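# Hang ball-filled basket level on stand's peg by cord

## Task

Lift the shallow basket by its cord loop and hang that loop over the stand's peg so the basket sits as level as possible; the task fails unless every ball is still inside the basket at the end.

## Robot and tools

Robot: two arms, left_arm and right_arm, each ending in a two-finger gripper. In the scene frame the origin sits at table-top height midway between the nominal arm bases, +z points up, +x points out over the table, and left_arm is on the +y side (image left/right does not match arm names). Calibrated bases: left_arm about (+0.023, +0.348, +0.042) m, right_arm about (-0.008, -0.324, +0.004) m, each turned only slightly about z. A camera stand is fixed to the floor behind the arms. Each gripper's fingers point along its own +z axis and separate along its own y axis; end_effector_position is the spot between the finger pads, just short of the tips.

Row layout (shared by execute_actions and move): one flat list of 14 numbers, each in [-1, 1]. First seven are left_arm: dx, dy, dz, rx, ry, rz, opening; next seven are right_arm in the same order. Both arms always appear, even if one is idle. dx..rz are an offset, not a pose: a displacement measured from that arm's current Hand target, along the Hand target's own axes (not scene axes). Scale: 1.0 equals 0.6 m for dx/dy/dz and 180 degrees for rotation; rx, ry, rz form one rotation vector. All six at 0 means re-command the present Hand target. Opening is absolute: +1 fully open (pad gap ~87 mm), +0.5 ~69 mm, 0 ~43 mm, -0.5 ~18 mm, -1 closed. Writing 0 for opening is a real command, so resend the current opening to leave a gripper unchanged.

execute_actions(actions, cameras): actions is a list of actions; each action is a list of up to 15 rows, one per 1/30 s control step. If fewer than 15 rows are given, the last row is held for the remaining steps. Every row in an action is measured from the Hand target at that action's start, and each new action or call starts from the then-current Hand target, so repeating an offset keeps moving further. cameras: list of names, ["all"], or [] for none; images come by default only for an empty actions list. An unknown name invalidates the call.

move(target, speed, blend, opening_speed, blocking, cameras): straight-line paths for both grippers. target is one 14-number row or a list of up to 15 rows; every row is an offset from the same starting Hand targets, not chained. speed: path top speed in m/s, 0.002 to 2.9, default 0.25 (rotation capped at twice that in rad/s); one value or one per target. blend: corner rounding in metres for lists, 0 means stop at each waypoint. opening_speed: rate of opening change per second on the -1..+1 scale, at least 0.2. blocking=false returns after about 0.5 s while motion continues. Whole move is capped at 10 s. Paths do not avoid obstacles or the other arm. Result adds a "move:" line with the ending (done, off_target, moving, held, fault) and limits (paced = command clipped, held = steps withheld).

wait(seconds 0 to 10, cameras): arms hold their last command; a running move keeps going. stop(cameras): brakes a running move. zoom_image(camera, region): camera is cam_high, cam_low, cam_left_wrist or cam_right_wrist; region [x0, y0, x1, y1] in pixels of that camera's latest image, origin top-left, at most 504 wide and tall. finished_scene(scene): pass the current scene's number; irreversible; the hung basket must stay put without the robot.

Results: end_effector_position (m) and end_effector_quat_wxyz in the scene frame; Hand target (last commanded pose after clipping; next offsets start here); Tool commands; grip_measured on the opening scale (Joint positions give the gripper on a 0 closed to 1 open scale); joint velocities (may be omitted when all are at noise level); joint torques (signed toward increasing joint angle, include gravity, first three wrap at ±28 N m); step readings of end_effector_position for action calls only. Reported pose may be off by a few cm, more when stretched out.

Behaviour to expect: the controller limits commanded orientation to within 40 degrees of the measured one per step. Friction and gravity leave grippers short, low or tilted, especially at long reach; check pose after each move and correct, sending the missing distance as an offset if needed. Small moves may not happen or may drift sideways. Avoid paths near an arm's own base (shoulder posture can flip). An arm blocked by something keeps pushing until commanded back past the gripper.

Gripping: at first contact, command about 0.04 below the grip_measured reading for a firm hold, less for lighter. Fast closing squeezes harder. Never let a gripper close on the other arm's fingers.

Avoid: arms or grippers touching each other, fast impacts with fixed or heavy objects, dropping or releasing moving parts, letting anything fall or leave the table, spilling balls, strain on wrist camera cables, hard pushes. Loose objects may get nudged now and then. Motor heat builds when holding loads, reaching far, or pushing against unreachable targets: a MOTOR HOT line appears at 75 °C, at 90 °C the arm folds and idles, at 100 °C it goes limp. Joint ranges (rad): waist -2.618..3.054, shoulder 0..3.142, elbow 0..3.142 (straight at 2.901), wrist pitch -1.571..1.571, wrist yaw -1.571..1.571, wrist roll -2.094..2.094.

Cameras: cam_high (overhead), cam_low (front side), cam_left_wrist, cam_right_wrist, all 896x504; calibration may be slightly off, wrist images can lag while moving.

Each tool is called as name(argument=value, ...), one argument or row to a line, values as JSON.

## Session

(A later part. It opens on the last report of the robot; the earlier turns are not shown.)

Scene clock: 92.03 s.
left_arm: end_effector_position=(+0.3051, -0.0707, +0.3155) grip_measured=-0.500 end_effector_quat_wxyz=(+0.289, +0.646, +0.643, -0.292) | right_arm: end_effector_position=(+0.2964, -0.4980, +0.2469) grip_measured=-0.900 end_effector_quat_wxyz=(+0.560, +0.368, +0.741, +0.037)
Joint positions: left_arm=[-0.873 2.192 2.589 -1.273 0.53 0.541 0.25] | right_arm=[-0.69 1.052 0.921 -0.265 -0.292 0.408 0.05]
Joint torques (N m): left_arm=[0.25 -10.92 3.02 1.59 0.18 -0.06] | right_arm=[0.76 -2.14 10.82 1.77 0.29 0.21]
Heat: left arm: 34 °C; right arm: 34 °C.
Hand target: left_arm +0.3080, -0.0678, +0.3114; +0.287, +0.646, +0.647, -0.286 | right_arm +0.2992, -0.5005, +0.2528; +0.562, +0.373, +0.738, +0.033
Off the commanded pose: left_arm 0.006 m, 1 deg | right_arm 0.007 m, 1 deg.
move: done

move(
  target=[0.016,0.006,0,0,0,0,-0.5,0,0,0,0,0,0,-0.9],
  speed=0.02,
  cameras=["cam_left_wrist","cam_low"],
)

zoom_image(
  camera="cam_left_wrist",
  region=[320, 140, 560, 400],
)

zoom_image(
  camera="cam_low",
  region=[340, 160, 440, 300],
)

Scene clock: 93.13 s.
left_arm: end_effector_position=(+0.3073, -0.0687, +0.3152) grip_measured=-0.500 end_effector_quat_wxyz=(+0.297, +0.644, +0.637, -0.301) | right_arm: end_effector_position=(+0.2964, -0.4980, +0.2469) grip_measured=-0.900 end_effector_quat_wxyz=(+0.560, +0.368, +0.741, +0.037)
Joint positions: left_arm=[-0.859 2.135 2.472 -1.194 0.555 0.546 0.25] | right_arm=[-0.69 1.052 0.921 -0.265 -0.292 0.408 0.05]
Joint torques (N m): left_arm=[0.51 -10.36 3.04 1.38 -0.03 0.06] | right_arm=[0.8 -2.13 10.84 1.77 0.29 0.22]
Heat: left arm: 34 °C; right arm: 34 °C.
Hand target: left_arm +0.3117, -0.0613, +0.3043; +0.287, +0.646, +0.647, -0.286 | right_arm +0.2992, -0.5005, +0.2528; +0.562, +0.373, +0.738, +0.033
Off the commanded pose: left_arm 0.014 m, 2 deg | right_arm 0.007 m, 1 deg.
move: off_target (left_arm)
camera_calibration:
cam_left_wrist: T_world_to_cam=[[-0.999977, 0.00610665, 0.00288207, 0.302517], [0.00607525, 0.999923, -0.0107801, 0.0948265], [-0.00294768, -0.0107624, -0.999938, 0.460479], [0, 0, 0, 1]] pos_world=[0.303291, -0.0917107, 0.460601]
Images, in order (width x height): cam_low 896x504, cam_left_wrist 896x504.

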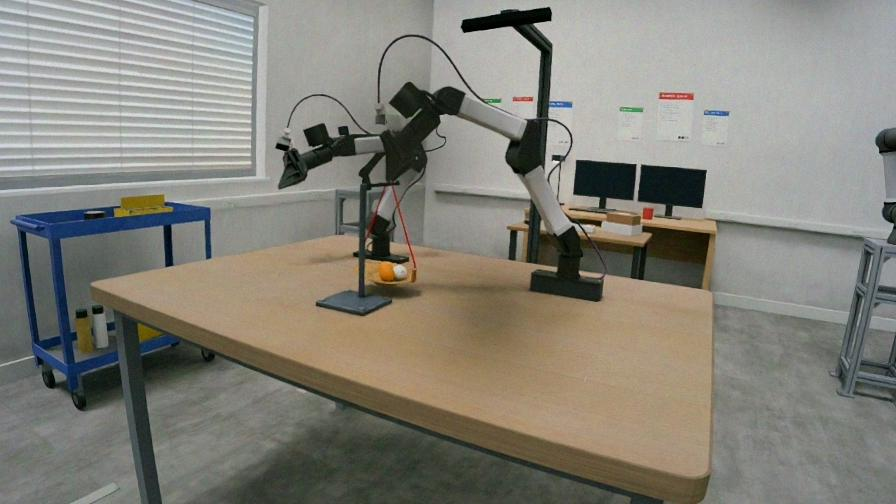

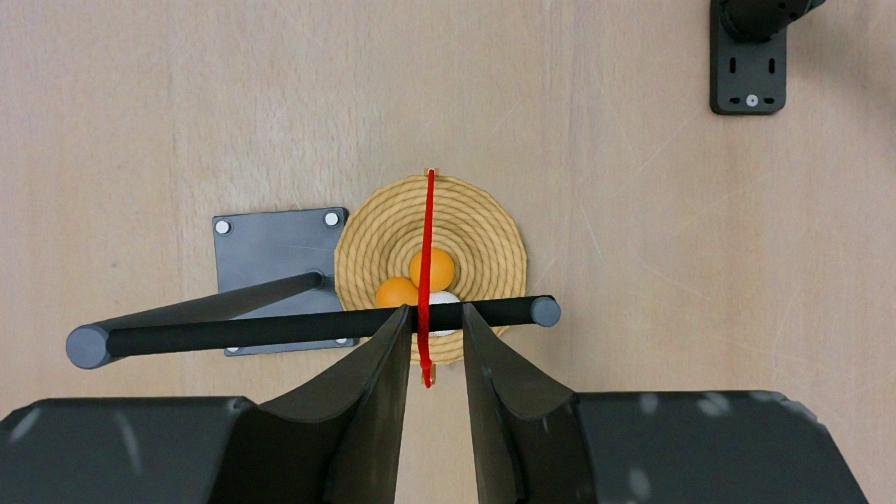

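Scaled by 1.938 from the camera's 896x504 image, which has a finer 1280x720 frame.

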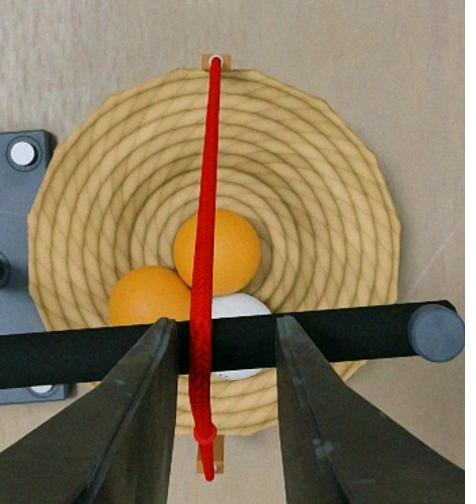

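Scaled by 3.600 from the camera's 896x504 image, which has a finer 1280x720 frame.

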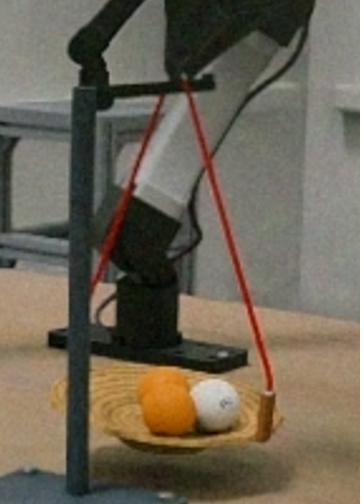

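move(
  target=[
    [-0.014,0,-0.019,0,0,0,-0.5,0,0,0,0,0,0,-0.9],
    [0.0,0,-0.031,0,0,0,-0.5,0,0,0,0,0,0,-0.9],
  ],
  speed=0.02,
  cameras=["cam_left_wrist","cam_low"],
)

zoom_image(
  camera="cam_left_wrist",
  region=[320, 140, 560, 400],
)

zoom_image(
  camera="cam_low",
  region=[340, 160, 440, 300],
)

Scene clock: 95.77 s.
left_arm: end_effector_position=(+0.3110, -0.0511, +0.2923) grip_measured=-0.500 end_effector_quat_wxyz=(+0.253, +0.644, +0.663, -0.285) | right_arm: end_effector_position=(+0.2964, -0.4980, +0.2469) grip_measured=-0.900 end_effector_quat_wxyz=(+0.560, +0.368, +0.741, +0.037)
Joint positions: left_arm=[-0.836 2.174 2.497 -1.295 0.538 0.571 0.25] | right_arm=[-0.69 1.052 0.921 -0.265 -0.292 0.408 0.05]
Joint torques (N m): left_arm=[0.49 -14.38 4.41 1.61 0.33 0.02] | right_arm=[0.76 -2.13 10.82 1.77 0.29 0.21]
Heat: left arm: 35 °C; right arm: 34 °C.
Hand target: left_arm +0.3117, -0.0475, +0.3169; +0.287, +0.646, +0.647, -0.286 | right_arm +0.2992, -0.5005, +0.2528; +0.562, +0.373, +0.738, +0.033
Off the commanded pose: left_arm 0.025 m, 4 deg | right_arm 0.007 m, 1 deg.
move: off_target (left_arm)
camera_calibration:
cam_left_wrist: T_world_to_cam=[[-0.998484, -0.0133198, 0.053403, 0.289993], [-0.00895224, 0.996657, 0.0812046, 0.0545445], [-0.0543061, 0.0806034, -0.995266, 0.45708], [0, 0, 0, 1]] pos_world=[0.314864, -0.0873418, 0.435]
Images, in order (width x height): cam_low 896x504, cam_left_wrist 896x504.

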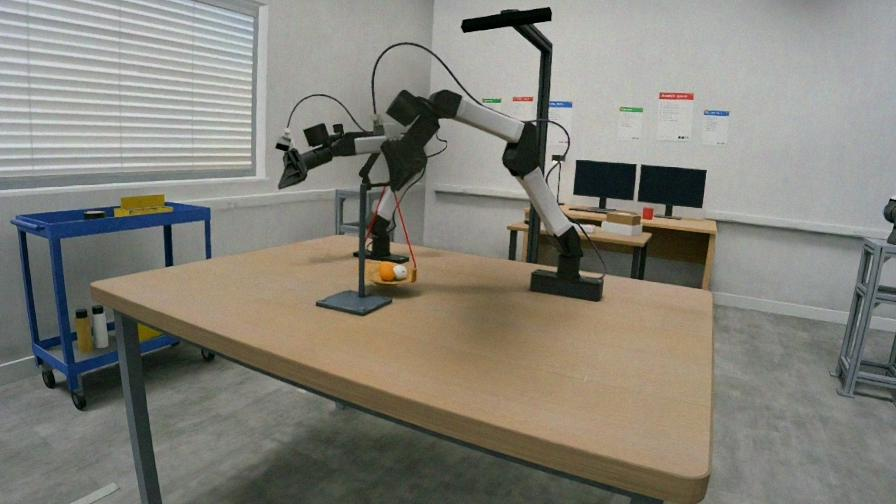

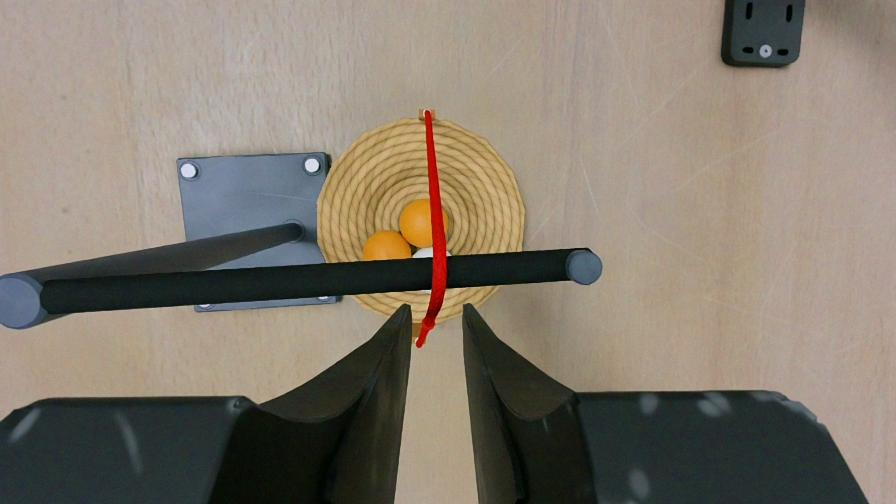

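Scaled by 1.938 from the camera's 896x504 image, which has a finer 1280x720 frame.

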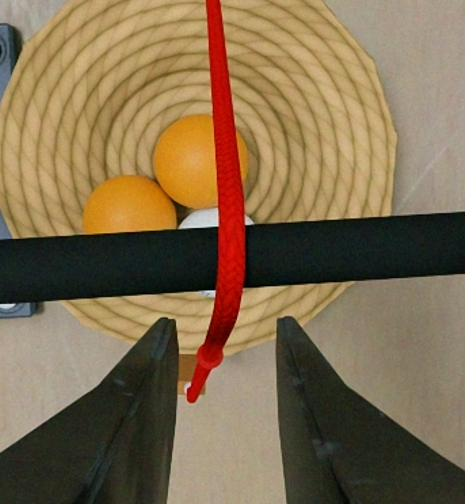

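Scaled by 3.600 from the camera's 896x504 image, which has a finer 1280x720 frame.

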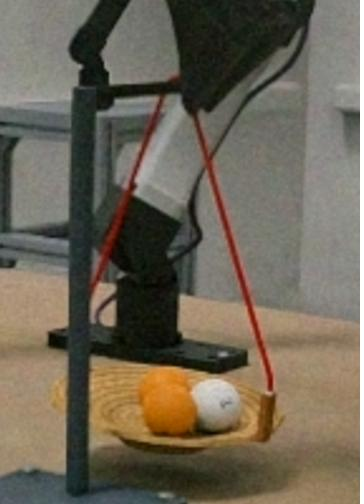

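move(
  target=[-0.007,0,-0.005,0,0,0,-0.5,0,0,0,0,0,0,-0.9],
  speed=0.01,
)

Scene clock: 97.03 s.
left_arm: end_effector_position=(+0.3113, -0.0514, +0.3054) grip_measured=-0.500 end_effector_quat_wxyz=(+0.268, +0.644, +0.657, -0.285) | right_arm: end_effector_position=(+0.2964, -0.4980, +0.2469) grip_measured=-0.900 end_effector_quat_wxyz=(+0.560, +0.368, +0.741, +0.037)
Joint positions: left_arm=[-0.836 2.174 2.543 -1.309 0.538 0.571 0.25] | right_arm=[-0.69 1.052 0.921 -0.265 -0.292 0.408 0.05]
Joint torques (N m): left_arm=[0.43 -12.04 6.39 1.46 0.33 -0.02] | right_arm=[0.77 -2.11 10.85 1.76 0.29 0.21]
Heat: left arm: 36 °C; right arm: 34 °C.
Hand target: left_arm +0.3117, -0.0480, +0.3220; +0.287, +0.646, +0.647, -0.286 | right_arm +0.2992, -0.5005, +0.2528; +0.562, +0.373, +0.738, +0.033
Off the commanded pose: left_arm 0.017 m, 3 deg | right_arm 0.007 m, 1 deg.
move: off_target (left_arm)

move(
  target=[0,0,0,0,0,0,-0.97,0,0,0,0,0,0,-0.9],
  speed=0.02,
  opening_speed=0.4,
  cameras=["cam_left_wrist","cam_low"],
)

zoom_image(
  camera="cam_left_wrist",
  region=[320, 140, 560, 400],
)

zoom_image(
  camera="cam_low",
  region=[340, 160, 440, 300],
)

Scene clock: 98.60 s.
left_arm: end_effector_position=(+0.3111, -0.0512, +0.3053) grip_measured=-0.970 end_effector_quat_wxyz=(+0.268, +0.644, +0.657, -0.285) | right_arm: end_effector_position=(+0.2964, -0.4980, +0.2469) grip_measured=-0.900 end_effector_quat_wxyz=(+0.560, +0.368, +0.741, +0.037)
Joint positions: left_arm=[-0.836 2.174 2.543 -1.31 0.538 0.571 0.015] | right_arm=[-0.69 1.052 0.921 -0.265 -0.292 0.408 0.05]
Joint torques (N m): left_arm=[0.4 -11.93 6.34 1.41 0.32 -0.03] | right_arm=[0.79 -2.13 10.82 1.77 0.3 0.22]
Heat: left arm: 36 °C; right arm: 34 °C.
Hand target: left_arm +0.3117, -0.0480, +0.3220; +0.287, +0.646, +0.647, -0.286 | right_arm +0.2992, -0.5005, +0.2528; +0.562, +0.373, +0.738, +0.033
Off the commanded pose: left_arm 0.017 m, 3 deg | right_arm 0.007 m, 1 deg.
move: off_target (left_arm)
camera_calibration:
cam_left_wrist: T_world_to_cam=[[-0.999404, -0.0123178, 0.0322327, 0.296146], [-0.0104045, 0.998212, 0.0588677, 0.0609871], [-0.0329002, 0.0584972, -0.997745, 0.462975], [0, 0, 0, 1]] pos_world=[0.311836, -0.084313, 0.448796]
Images, in order (width x height): cam_low 896x504, cam_left_wrist 896x504.

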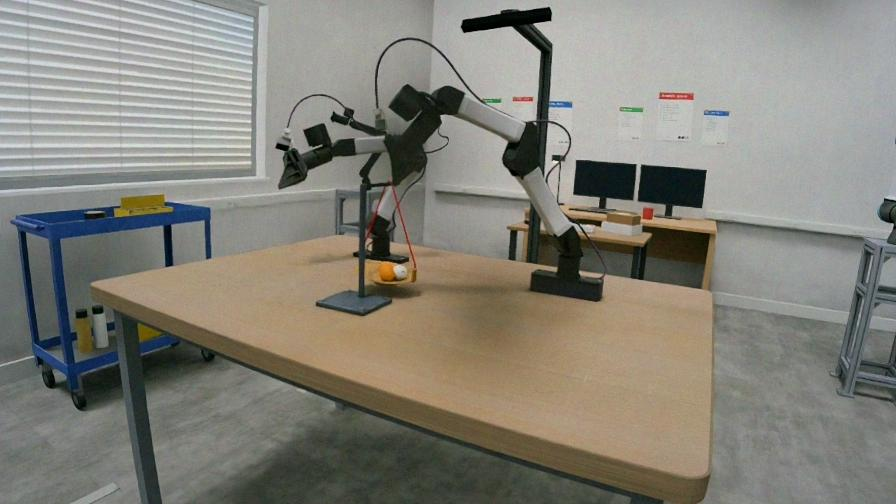

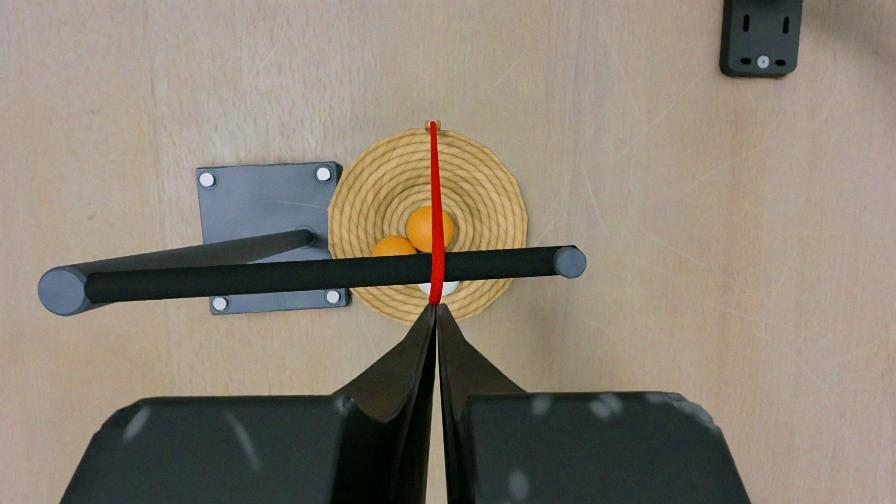

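Scaled by 1.938 from the camera's 896x504 image, which has a finer 1280x720 frame.

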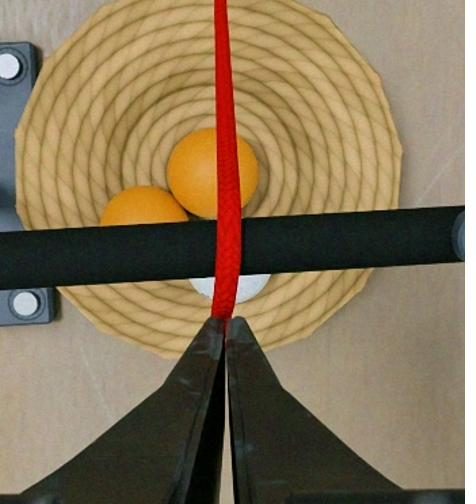

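Scaled by 3.600 from the camera's 896x504 image, which has a finer 1280x720 frame.

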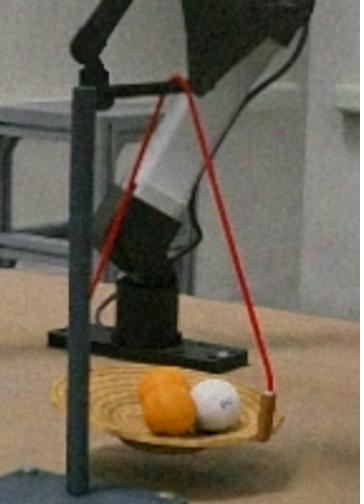

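move(
  target=[0,0,0,0,0,0,-0.5,0,0,0,0,0,0,-0.9],
  speed=0.02,
  opening_speed=0.6,
)

move(
  target=[-0.0112,0,0.0124,0,0,0,-0.5,0,0,0,0,0,0,-0.9],
  speed=0.02,
  cameras=["cam_left_wrist","cam_low"],
)

zoom_image(
  camera="cam_left_wrist",
  region=[320, 140, 560, 400],
)

zoom_image(
  camera="cam_low",
  region=[340, 160, 440, 300],
)

Scene clock: 99.90 s.
left_arm: end_effector_position=(+0.3111, -0.0512, +0.3053) grip_measured=-0.500 end_effector_quat_wxyz=(+0.268, +0.644, +0.657, -0.285) | right_arm: end_effector_position=(+0.2964, -0.4980, +0.2469) grip_measured=-0.900 end_effector_quat_wxyz=(+0.560, +0.368, +0.741, +0.037)
Joint positions: left_arm=[-0.836 2.174 2.543 -1.31 0.538 0.571 0.25] | right_arm=[-0.69 1.052 0.921 -0.265 -0.292 0.408 0.05]
Joint torques (N m): left_arm=[0.39 -11.93 6.37 1.42 0.32 -0.03] | right_arm=[0.77 -2.14 10.82 1.77 0.29 0.21]
Heat: left arm: 37 °C; right arm: 34 °C.
Hand target: left_arm +0.3117, -0.0481, +0.3220; +0.287, +0.646, +0.647, -0.286 | right_arm +0.2992, -0.5005, +0.2528; +0.562, +0.373, +0.738, +0.033
Off the commanded pose: left_arm 0.017 m, 3 deg | right_arm 0.007 m, 1 deg.
move: off_target (left_arm)

Scene clock: 101.07 s.
left_arm: end_effector_position=(+0.3129, -0.0541, +0.3233) grip_measured=-0.500 end_effector_quat_wxyz=(+0.289, +0.645, +0.647, -0.286) | right_arm: end_effector_position=(+0.2964, -0.4980, +0.2469) grip_measured=-0.900 end_effector_quat_wxyz=(+0.560, +0.368, +0.741, +0.037)
Joint positions: left_arm=[-0.838 2.207 2.665 -1.351 0.538 0.571 0.25] | right_arm=[-0.69 1.052 0.921 -0.265 -0.292 0.408 0.05]
Joint torques (N m): left_arm=[-1.01 -9.09 6.13 1.48 0.22 -0.2] | right_arm=[0.77 -2.13 10.82 1.77 0.29 0.21]
Heat: left arm: 37 °C; right arm: 34 °C.
Hand target: left_arm +0.3117, -0.0581, +0.3220; +0.287, +0.646, +0.647, -0.286 | right_arm +0.2992, -0.5005, +0.2528; +0.562, +0.373, +0.738, +0.033
Off the commanded pose: left_arm 0.004 m, 0 deg | right_arm 0.007 m, 1 deg.
move: done
camera_calibration:
cam_left_wrist: T_world_to_cam=[[-0.999947, -0.0103189, -0.00005601, 0.308053], [-0.0103171, 0.999639, 0.0247899, 0.0739292], [-0.000199814, 0.0247891, -0.999693, 0.469746], [0, 0, 0, 1]] pos_world=[0.308893, -0.0823683, 0.467787]
Images, in order (width x height): cam_low 896x504, cam_left_wrist 896x504.

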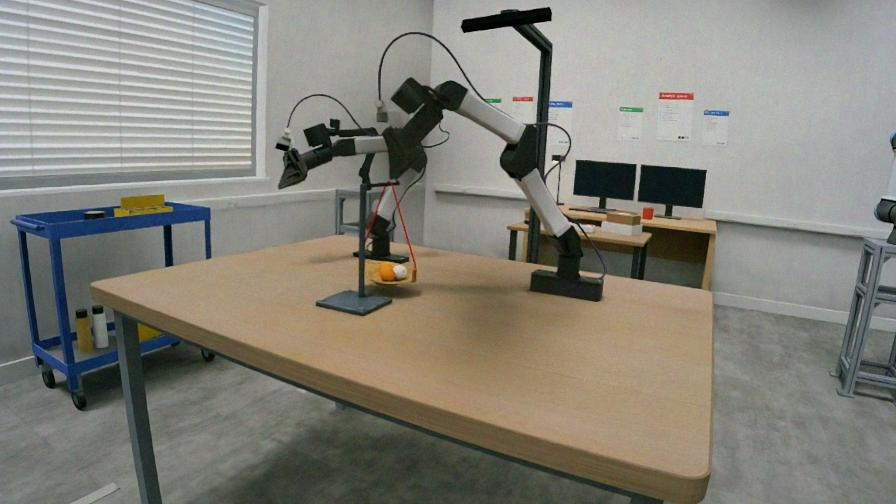

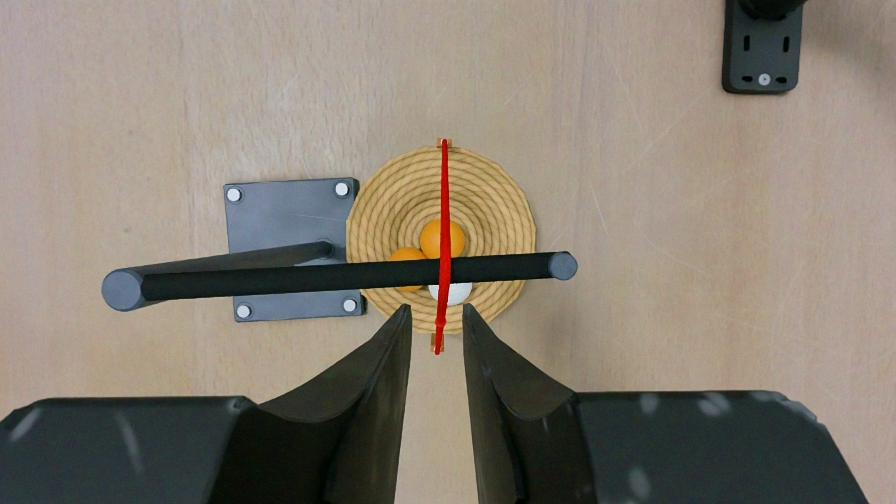

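Scaled by 1.938 from the camera's 896x504 image, which has a finer 1280x720 frame.

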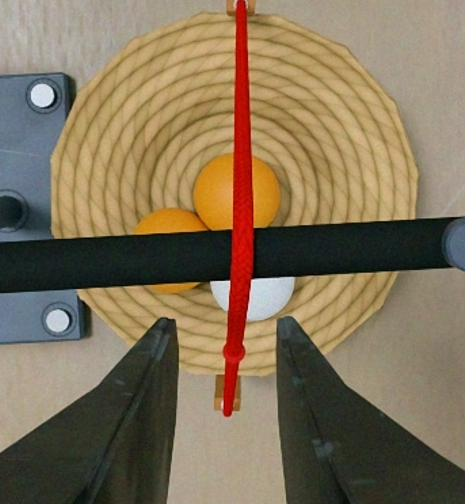

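Scaled by 3.600 from the camera's 896x504 image, which has a finer 1280x720 frame.

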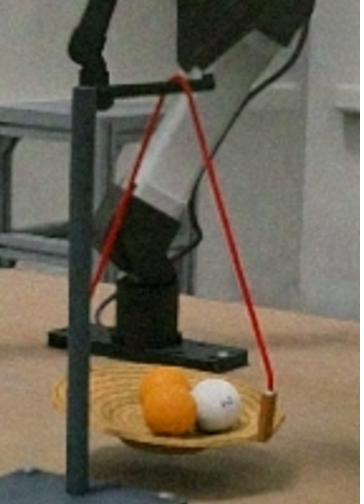

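move(
  target=[-0.0017,-0.003,0.0165,0,0,0,-0.5,0,0,0,0,0,0,-0.9],
  speed=0.02,
)

Scene clock: 102.20 s.
left_arm: end_effector_position=(+0.3078, -0.0597, +0.3221) grip_measured=-0.500 end_effector_quat_wxyz=(+0.288, +0.648, +0.645, -0.286) | right_arm: end_effector_position=(+0.2964, -0.4980, +0.2469) grip_measured=-0.900 end_effector_quat_wxyz=(+0.560, +0.368, +0.741, +0.037)
Joint positions: left_arm=[-0.856 2.207 2.659 -1.342 0.529 0.563 0.25] | right_arm=[-0.69 1.052 0.921 -0.265 -0.292 0.408 0.05]
Joint torques (N m): left_arm=[-0.72 -9.2 4.16 1.76 0.2 -0.25] | right_arm=[0.77 -2.11 10.82 1.77 0.29 0.22]
Heat: left arm: 37 °C; right arm: 34 °C.
Hand target: left_arm +0.3098, -0.0662, +0.3162; +0.287, +0.646, +0.647, -0.286 | right_arm +0.2992, -0.5005, +0.2528; +0.562, +0.373, +0.738, +0.033
Off the commanded pose: left_arm 0.009 m, 0 deg | right_arm 0.007 m, 1 deg.
move: done

move(
  target=[0.0095,0.003,0.004,0,0,0,-0.5,0,0,0,0,0,0,-0.9],
  speed=0.02,
)

Scene clock: 103.20 s.
left_arm: end_effector_position=(+0.3085, -0.0617, +0.3089) grip_measured=-0.500 end_effector_quat_wxyz=(+0.277, +0.648, +0.649, -0.288) | right_arm: end_effector_position=(+0.2964, -0.4980, +0.2469) grip_measured=-0.900 end_effector_quat_wxyz=(+0.560, +0.368, +0.741, +0.037)
Joint positions: left_arm=[-0.856 2.189 2.573 -1.295 0.534 0.562 0.25] | right_arm=[-0.69 1.052 0.921 -0.265 -0.292 0.408 0.05]
Joint torques (N m): left_arm=[-0.28 -10.96 3.36 1.8 0.19 -0.18] | right_arm=[0.77 -2.14 10.84 1.77 0.29 0.21]
Heat: left arm: 37 °C; right arm: 34 °C.
Hand target: left_arm +0.3117, -0.0642, +0.3102; +0.287, +0.646, +0.647, -0.286 | right_arm +0.2992, -0.5005, +0.2528; +0.562, +0.373, +0.738, +0.033
Off the commanded pose: left_arm 0.004 m, 1 deg | right_arm 0.007 m, 1 deg.
move: done

move(
  target=[0.007,0.0,0.006,0,0,0,-0.5,0,0,0,0,0,0,-0.9],
  speed=0.02,
)

move(
  target=[0,0,0,0,0,0,-0.97,0,0,0,0,0,0,-0.9],
  speed=0.02,
  opening_speed=0.4,
  cameras=["cam_left_wrist","cam_low"],
)

zoom_image(
  camera="cam_left_wrist",
  region=[320, 140, 560, 400],
)

zoom_image(
  camera="cam_low",
  region=[340, 160, 440, 300],
)

Scene clock: 104.23 s.
left_arm: end_effector_position=(+0.3085, -0.0617, +0.3086) grip_measured=-0.500 end_effector_quat_wxyz=(+0.284, +0.648, +0.645, -0.288) | right_arm: end_effector_position=(+0.2964, -0.4980, +0.2469) grip_measured=-0.900 end_effector_quat_wxyz=(+0.560, +0.368, +0.741, +0.037)
Joint positions: left_arm=[-0.856 2.148 2.492 -1.24 0.534 0.562 0.25] | right_arm=[-0.69 1.052 0.921 -0.265 -0.292 0.408 0.05]
Joint torques (N m): left_arm=[-0.29 -10.32 3.41 1.77 0.19 -0.18] | right_arm=[0.77 -2.13 10.84 1.77 0.29 0.21]
Heat: left arm: 37 °C; right arm: 34 °C.
Hand target: left_arm +0.3117, -0.0640, +0.3048; +0.287, +0.646, +0.647, -0.286 | right_arm +0.2992, -0.5005, +0.2528; +0.562, +0.373, +0.738, +0.033
Off the commanded pose: left_arm 0.006 m, 0 deg | right_arm 0.007 m, 1 deg.
move: done

Scene clock: 105.63 s.
left_arm: end_effector_position=(+0.3132, -0.0617, +0.3089) grip_measured=-0.900 end_effector_quat_wxyz=(+0.290, +0.646, +0.646, -0.284) | right_arm: end_effector_position=(+0.2964, -0.4980, +0.2469) grip_measured=-0.900 end_effector_quat_wxyz=(+0.560, +0.368, +0.741, +0.037)
Joint positions: left_arm=[-0.851 2.148 2.489 -1.227 0.527 0.562 0.05] | right_arm=[-0.69 1.052 0.921 -0.265 -0.292 0.408 0.05]
Joint torques (N m): left_arm=[-0.51 -10.44 3.37 1.65 0.27 -0.19] | right_arm=[0.77 -2.14 10.85 1.77 0.29 0.21]
Heat: left arm: 37 °C; right arm: 34 °C.
Hand target: left_arm +0.3117, -0.0640, +0.3047; +0.287, +0.646, +0.647, -0.286 | right_arm +0.2992, -0.5005, +0.2528; +0.562, +0.373, +0.738, +0.033
Off the commanded pose: left_arm 0.005 m, 0 deg | right_arm 0.007 m, 1 deg.
move: done
camera_calibration:
cam_left_wrist: T_world_to_cam=[[-0.999937, -0.00976348, -0.00554841, 0.310004], [-0.00990105, 0.99963, 0.0253337, 0.0815029], [0.00529901, 0.0253871, -0.999664, 0.45388], [0, 0, 0, 1]] pos_world=[0.308386, -0.0899687, 0.453382]
Images, in order (width x height): cam_low 896x504, cam_left_wrist 896x504.

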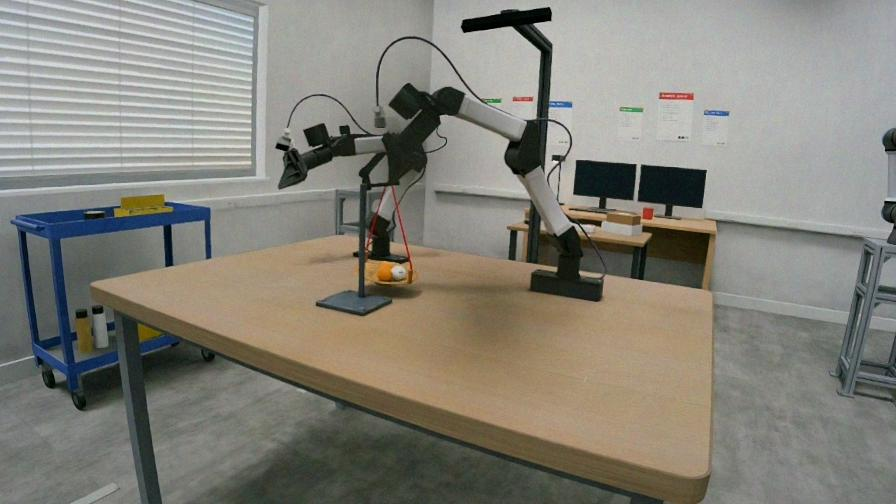

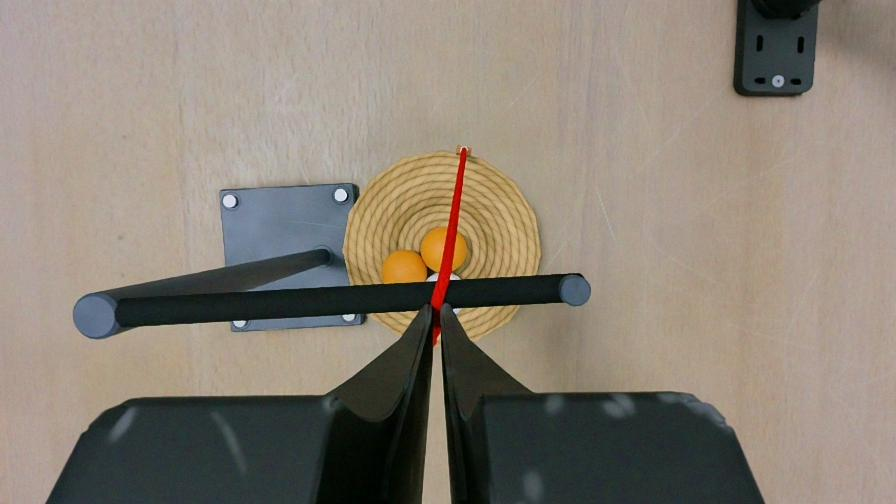

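Scaled by 1.938 from the camera's 896x504 image, which has a finer 1280x720 frame.

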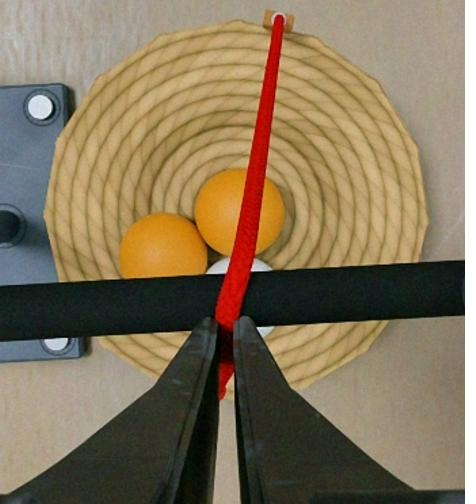

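Scaled by 3.600 from the camera's 896x504 image, which has a finer 1280x720 frame.

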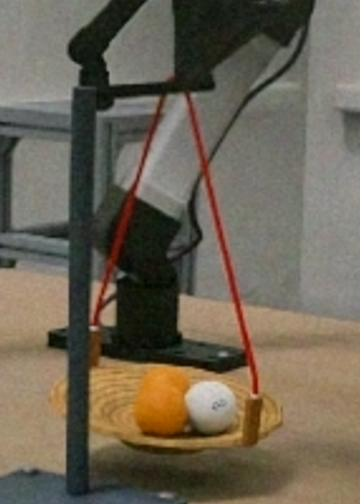

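move(
  target=[-0.044,-0.003,-0.031,0,0,0,-0.97,0,0,0,0,0,0,-0.9],
  speed=0.03,
  cameras=["cam_left_wrist","cam_low"],
)

zoom_image(
  camera="cam_left_wrist",
  region=[320, 140, 560, 400],
)

zoom_image(
  camera="cam_low",
  region=[340, 160, 440, 300],
)

Scene clock: 107.23 s.
left_arm: end_effector_position=(+0.3106, -0.0627, +0.3292) grip_measured=-0.901 end_effector_quat_wxyz=(+0.295, +0.640, +0.649, -0.286) | right_arm: end_effector_position=(+0.2964, -0.4980, +0.2469) grip_measured=-0.900 end_effector_quat_wxyz=(+0.560, +0.368, +0.741, +0.037)
Joint positions: left_arm=[-0.857 2.29 2.841 -1.42 0.52 0.541 0.049] | right_arm=[-0.69 1.052 0.921 -0.265 -0.292 0.408 0.05]
Joint torques (N m): left_arm=[-0.8 -10.1 6.22 1.72 0.26 -0.28] | right_arm=[0.76 -2.13 10.84 1.77 0.29 0.21]
Heat: left arm: 37 °C; right arm: 34 °C.
Hand target: left_arm +0.3098, -0.0679, +0.3367; +0.287, +0.646, +0.647, -0.286 | right_arm +0.2992, -0.5005, +0.2528; +0.562, +0.373, +0.738, +0.033
Off the commanded pose: left_arm 0.009 m, 1 deg | right_arm 0.007 m, 1 deg.
elbow stopped short (left arm): the move would have taken joint 3 (elbow) straighter than the controller allows.
move: done
camera_calibration:
cam_left_wrist: T_world_to_cam=[[-0.999732, -0.0226248, -0.00499589, 0.306448], [-0.0227012, 0.999617, 0.0158178, 0.0890848], [0.0046361, 0.015927, -0.999862, 0.47393], [0, 0, 0, 1]] pos_world=[0.306191, -0.0896656, 0.473986]
Images, in order (width x height): cam_low 896x504, cam_left_wrist 896x504.

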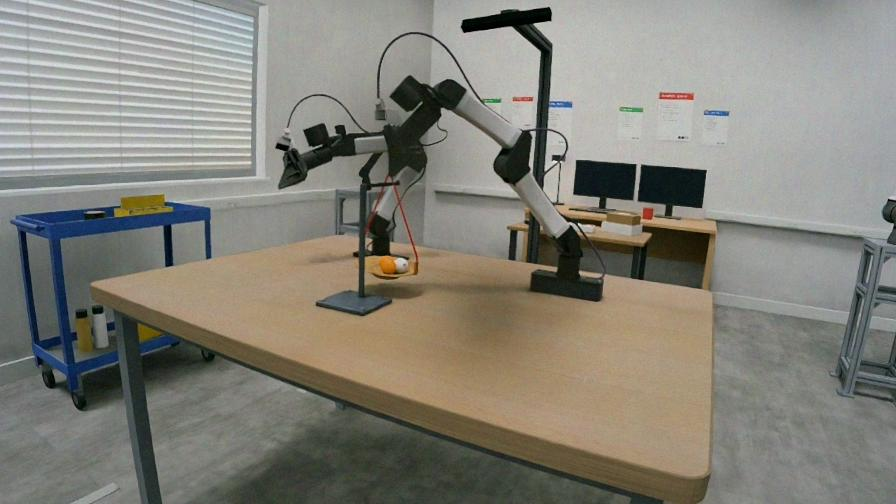

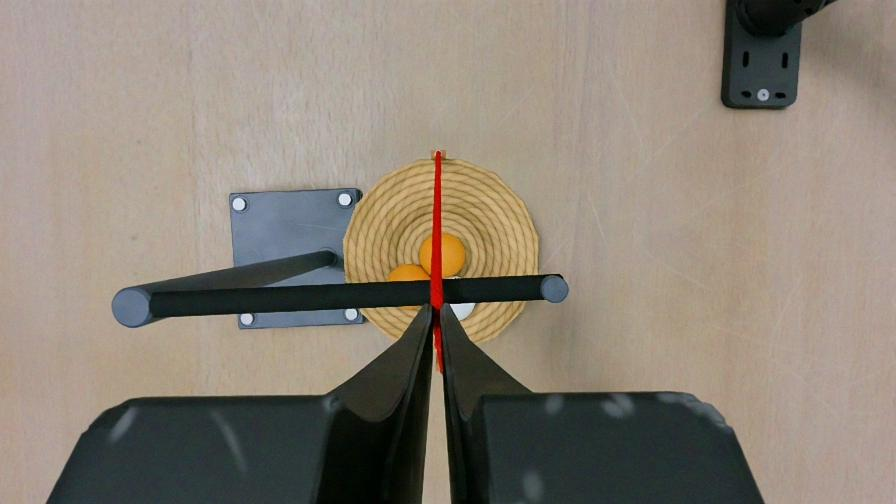

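Scaled by 1.938 from the camera's 896x504 image, which has a finer 1280x720 frame.

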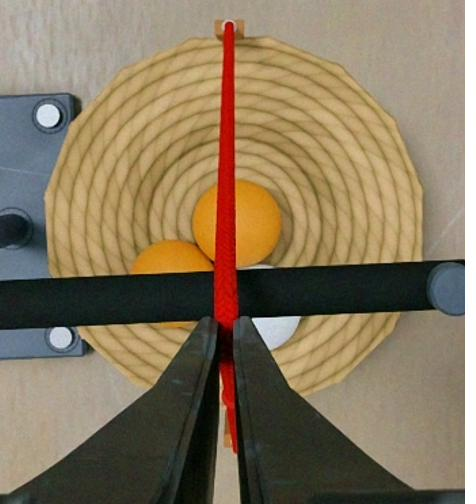

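Scaled by 3.600 from the camera's 896x504 image, which has a finer 1280x720 frame.

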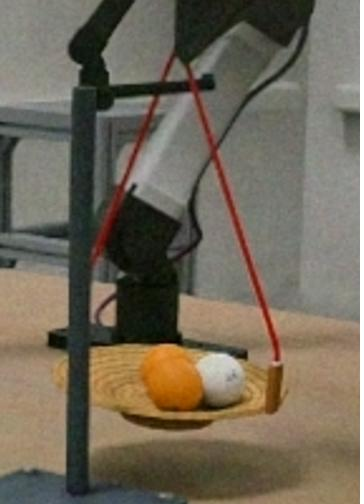

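move(
  target=[0.032,-0.002,0.044,0,0,0,-0.97,0,0,0,0,0,0,-0.9],
  speed=0.02,
  cameras=["cam_left_wrist","cam_low"],
)

zoom_image(
  camera="cam_left_wrist",
  region=[320, 140, 560, 400],
)

zoom_image(
  camera="cam_low",
  region=[340, 160, 440, 300],
)

Scene clock: 109.47 s.
left_arm: end_effector_position=(+0.3094, -0.0645, +0.3111) grip_measured=-0.902 end_effector_quat_wxyz=(+0.284, +0.642, +0.653, -0.285) | right_arm: end_effector_position=(+0.2964, -0.4980, +0.2469) grip_measured=-0.900 end_effector_quat_wxyz=(+0.560, +0.368, +0.741, +0.037)
Joint positions: left_arm=[-0.862 2.181 2.561 -1.271 0.519 0.539 0.049] | right_arm=[-0.69 1.052 0.921 -0.265 -0.292 0.408 0.05]
Joint torques (N m): left_arm=[-1.62 -9.98 2.96 1.92 0.2 -0.12] | right_arm=[0.76 -2.14 10.82 1.77 0.29 0.21]
Heat: left arm: 37 °C; right arm: 35 °C.
Hand target: left_arm +0.3087, -0.0746, +0.3048; +0.287, +0.646, +0.647, -0.286 | right_arm +0.2992, -0.5005, +0.2528; +0.562, +0.373, +0.738, +0.033
Off the commanded pose: left_arm 0.012 m, 1 deg | right_arm 0.007 m, 1 deg.
move: off_target (left_arm)
camera_calibration:
cam_left_wrist: T_world_to_cam=[[-0.999755, -0.0195069, 0.0104288, 0.300553], [-0.0191474, 0.999254, 0.0335277, 0.0845298], [-0.0110751, 0.0333198, -0.999383, 0.461644], [0, 0, 0, 1]] pos_world=[0.30721, -0.0939858, 0.455391]
Images, in order (width x height): cam_low 896x504, cam_left_wrist 896x504.

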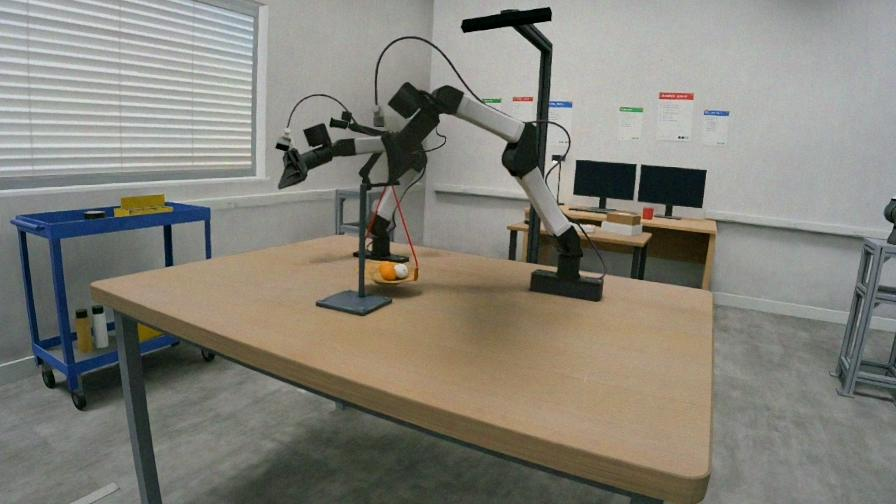

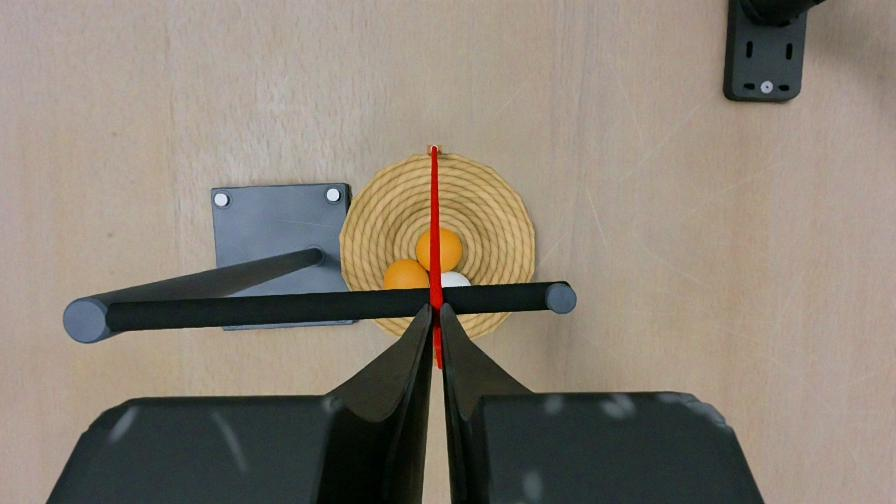

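Scaled by 1.938 from the camera's 896x504 image, which has a finer 1280x720 frame.

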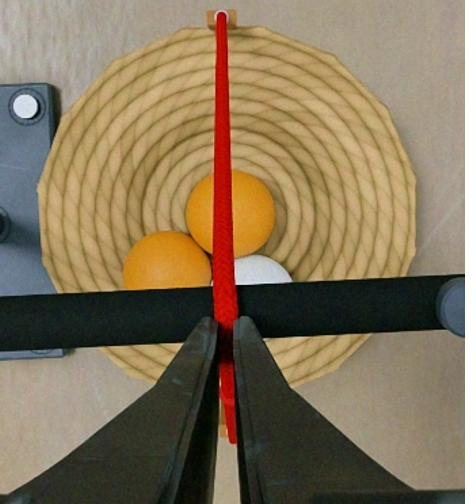

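Scaled by 3.600 from the camera's 896x504 image, which has a finer 1280x720 frame.

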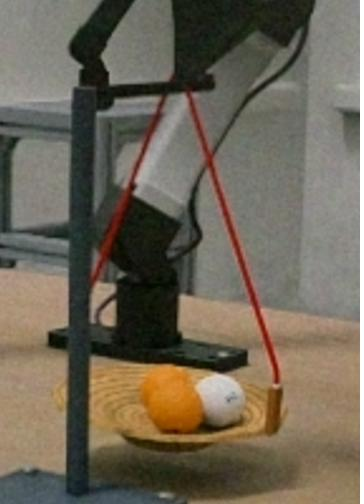

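move(
  target=[0,0,0,0,0,0,-0.6,0,0,0,0,0,0,-0.9],
  speed=0.02,
  opening_speed=0.2,
)

move(
  target=[-0.05,0,-0.13,0,0,0,-0.6,0,0,0,0,0,0,-0.9],
  speed=0.05,
)

Scene clock: 115.50 s.
left_arm: end_effector_position=(+0.3049, -0.0647, +0.3110) grip_measured=-0.601 end_effector_quat_wxyz=(+0.278, +0.642, +0.652, -0.292) | right_arm: end_effector_position=(+0.2964, -0.4980, +0.2469) grip_measured=-0.900 end_effector_quat_wxyz=(+0.560, +0.368, +0.741, +0.037)
Joint positions: left_arm=[-0.864 2.181 2.561 -1.281 0.532 0.538 0.2] | right_arm=[-0.69 1.052 0.921 -0.265 -0.292 0.408 0.05]
Joint torques (N m): left_arm=[-1.32 -9.55 3.38 1.98 0.08 -0.12] | right_arm=[0.77 -2.1 10.81 1.77 0.29 0.21]
Heat: left arm: 38 °C; right arm: 35 °C.
Hand target: left_arm +0.3088, -0.0745, +0.3048; +0.287, +0.646, +0.647, -0.286 | right_arm +0.2992, -0.5005, +0.2528; +0.562, +0.373, +0.738, +0.033
Off the commanded pose: left_arm 0.012 m, 1 deg | right_arm 0.007 m, 1 deg.
move: off_target (left_arm)

Scene clock: 117.63 s.
left_arm: end_effector_position=(+0.3140, -0.0444, +0.3509) grip_measured=-0.600 end_effector_quat_wxyz=(+0.312, +0.628, +0.651, -0.291) | right_arm: end_effector_position=(+0.2964, -0.4980, +0.2469) grip_measured=-0.900 end_effector_quat_wxyz=(+0.560, +0.368, +0.741, +0.037)
Joint positions: left_arm=[-0.819 2.245 2.848 -1.441 0.543 0.538 0.2] | right_arm=[-0.69 1.052 0.921 -0.265 -0.292 0.408 0.05]
Joint torques (N m): left_arm=[0.42 -13.64 5.6 1.57 0.35 -0.15] | right_arm=[0.77 -2.14 10.82 1.77 0.29 0.21]
Heat: left arm: 38 °C; right arm: 35 °C.
Hand target: left_arm +0.3086, -0.0369, +0.3795; +0.287, +0.646, +0.647, -0.286 | right_arm +0.2992, -0.5005, +0.2528; +0.562, +0.373, +0.738, +0.033
Off the commanded pose: left_arm 0.030 m, 4 deg | right_arm 0.007 m, 1 deg.
elbow stopped short (left arm): the move would have taken joint 3 (elbow) straighter than the controller allows.
move: off_target (left_arm)

move(
  target=[0.323,-0.053,-0.279,0,0,0,-0.6,0,0,0,0,0,0,-0.9],
  speed=0.15,
)

move(
  target=[-0.131,-0.312,0.414,-0.3776,-0.2282,-0.1272,-0.6,0,0,0,0,0,0,-0.9],
  speed=0.15,
  cameras=["all"],
)

zoom_image(
  camera="cam_left_wrist",
  region=[300, 0, 540, 310],
)

zoom_image(
  camera="cam_low",
  region=[340, 160, 440, 300],
)

Scene clock: 120.30 s.
left_arm: end_effector_position=(+0.2806, +0.2168, +0.3430) grip_measured=-0.600 end_effector_quat_wxyz=(+0.340, +0.614, +0.669, -0.242) | right_arm: end_effector_position=(+0.2964, -0.4980, +0.2469) grip_measured=-0.900 end_effector_quat_wxyz=(+0.560, +0.368, +0.741, +0.037)
Joint positions: left_arm=[-0.157 1.481 1.828 -1.555 0.801 1.207 0.2] | right_arm=[-0.69 1.052 0.921 -0.265 -0.292 0.408 0.05]
Joint torques (N m): left_arm=[0.21 -5.81 4.05 0.95 0.59 -0.01] | right_arm=[0.76 -2.13 10.85 1.77 0.29 0.22]
Heat: left arm: 38 °C; right arm: 35 °C.
Hand target: left_arm +0.2764, +0.2172, +0.3482; +0.287, +0.646, +0.647, -0.286 | right_arm +0.2992, -0.5005, +0.2528; +0.562, +0.373, +0.738, +0.033
Off the commanded pose: left_arm 0.007 m, 9 deg | right_arm 0.007 m, 1 deg.
joint sent to its limit (left arm) — joint 4 (wrist pitch), lower limit. The joint targets are off in orientation, not in position.
move: off_target (left_arm)

Scene clock: 126.40 s.
left_arm: end_effector_position=(+0.0921, -0.0190, +0.2431) grip_measured=-0.600 end_effector_quat_wxyz=(+0.700, +0.122, +0.692, -0.127) | right_arm: end_effector_position=(+0.2964, -0.4980, +0.2469) grip_measured=-0.900 end_effector_quat_wxyz=(+0.560, +0.368, +0.741, +0.037)
Joint positions: left_arm=[-1.909 1.674 0.786 1.121 -1.517 0.228 0.2] | right_arm=[-0.69 1.052 0.921 -0.265 -0.292 0.408 0.05]
Joint torques (N m): left_arm=[-0.65 -5.29 4.12 1.59 0.12 -0.04] | right_arm=[0.76 -2.14 10.84 1.77 0.29 0.21]
Heat: left arm: 36 °C; right arm: 35 °C.
Hand target: left_arm +0.0897, -0.0199, +0.2394; +0.726, +0.117, +0.665, -0.128 | right_arm +0.2992, -0.5005, +0.2528; +0.562, +0.373, +0.738, +0.033
Off the commanded pose: left_arm 0.005 m, 4 deg | right_arm 0.007 m, 1 deg.
move: off_target (left_arm)
camera_calibration:
cam_left_wrist: T_world_to_cam=[[-0.345439, -0.938383, 0.0104491, 0.00709192], [-0.707387, 0.253055, -0.659974, 0.255049], [0.616665, -0.235372, -0.751215, 0.266562], [0, 0, 0, 1]] pos_world=[0.0184887, 0.00485482, 0.368497]
cam_right_wrist: T_world_to_cam=[[-0.50433, -0.72906, -0.462735, -0.101758], [-0.7212, 0.650337, -0.238608, 0.616484], [0.474892, 0.213387, -0.853782, 0.319764], [0, 0, 0, 1]] pos_world=[0.241435, -0.543343, 0.373019]

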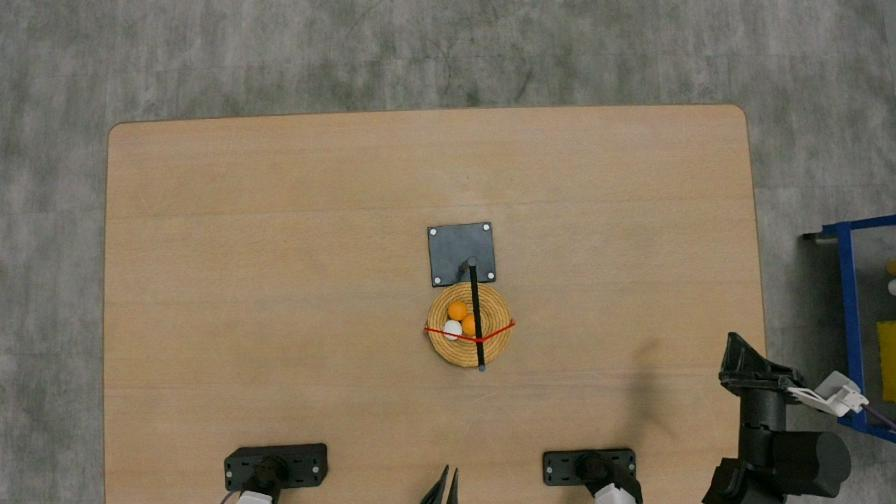

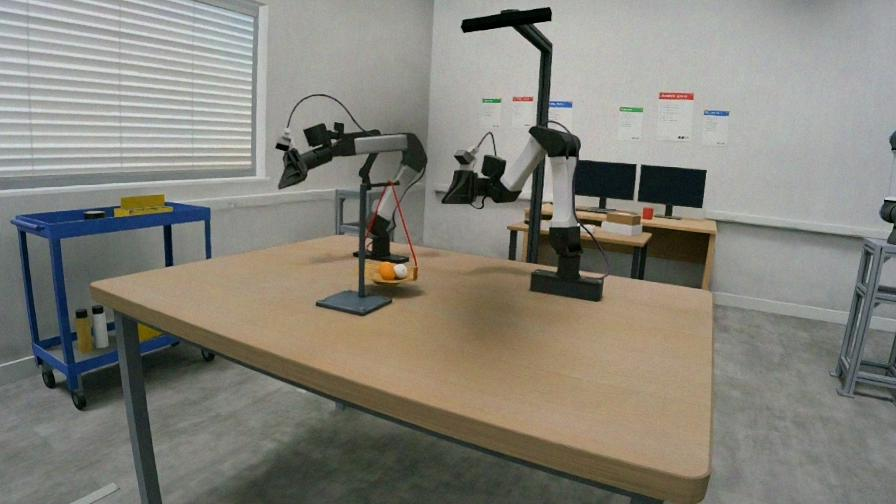

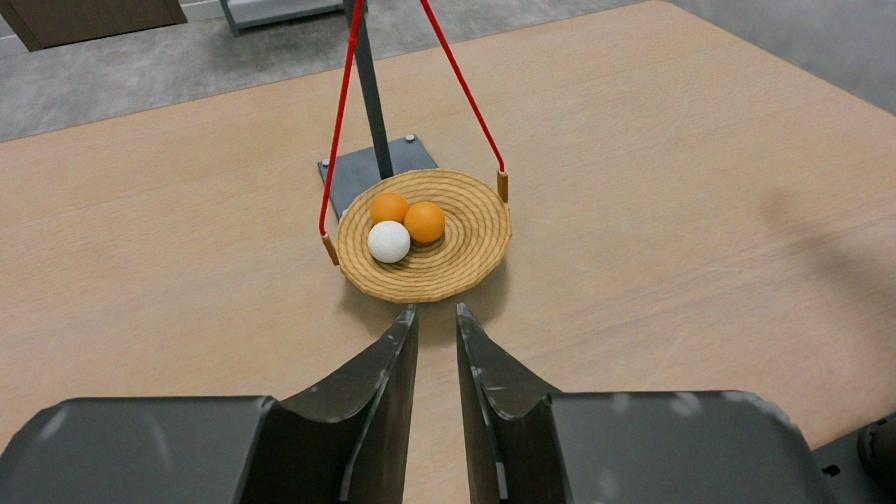

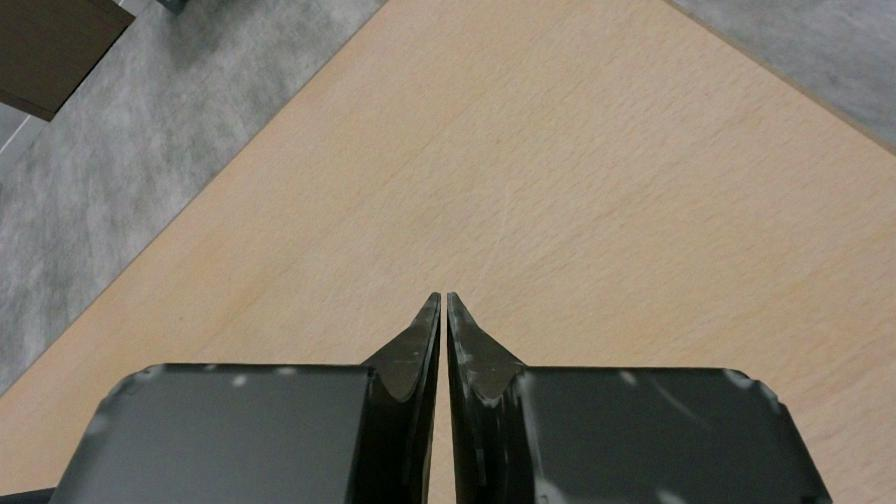

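Scaled by 1.626 from the camera's 896x504 image, which has a finer 1280x720 frame.

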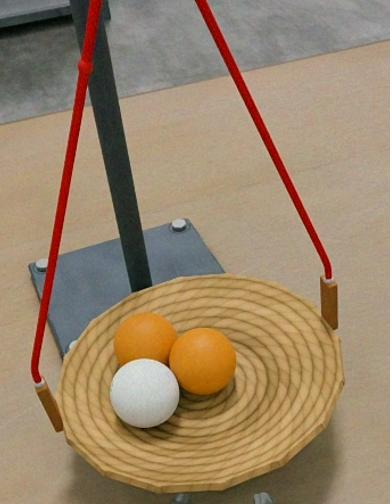

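Scaled by 3.600 from the camera's 896x504 image, which has a finer 1280x720 frame.

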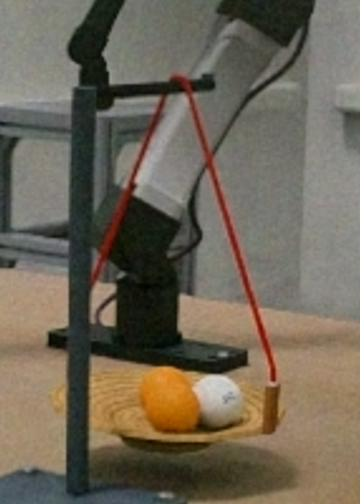

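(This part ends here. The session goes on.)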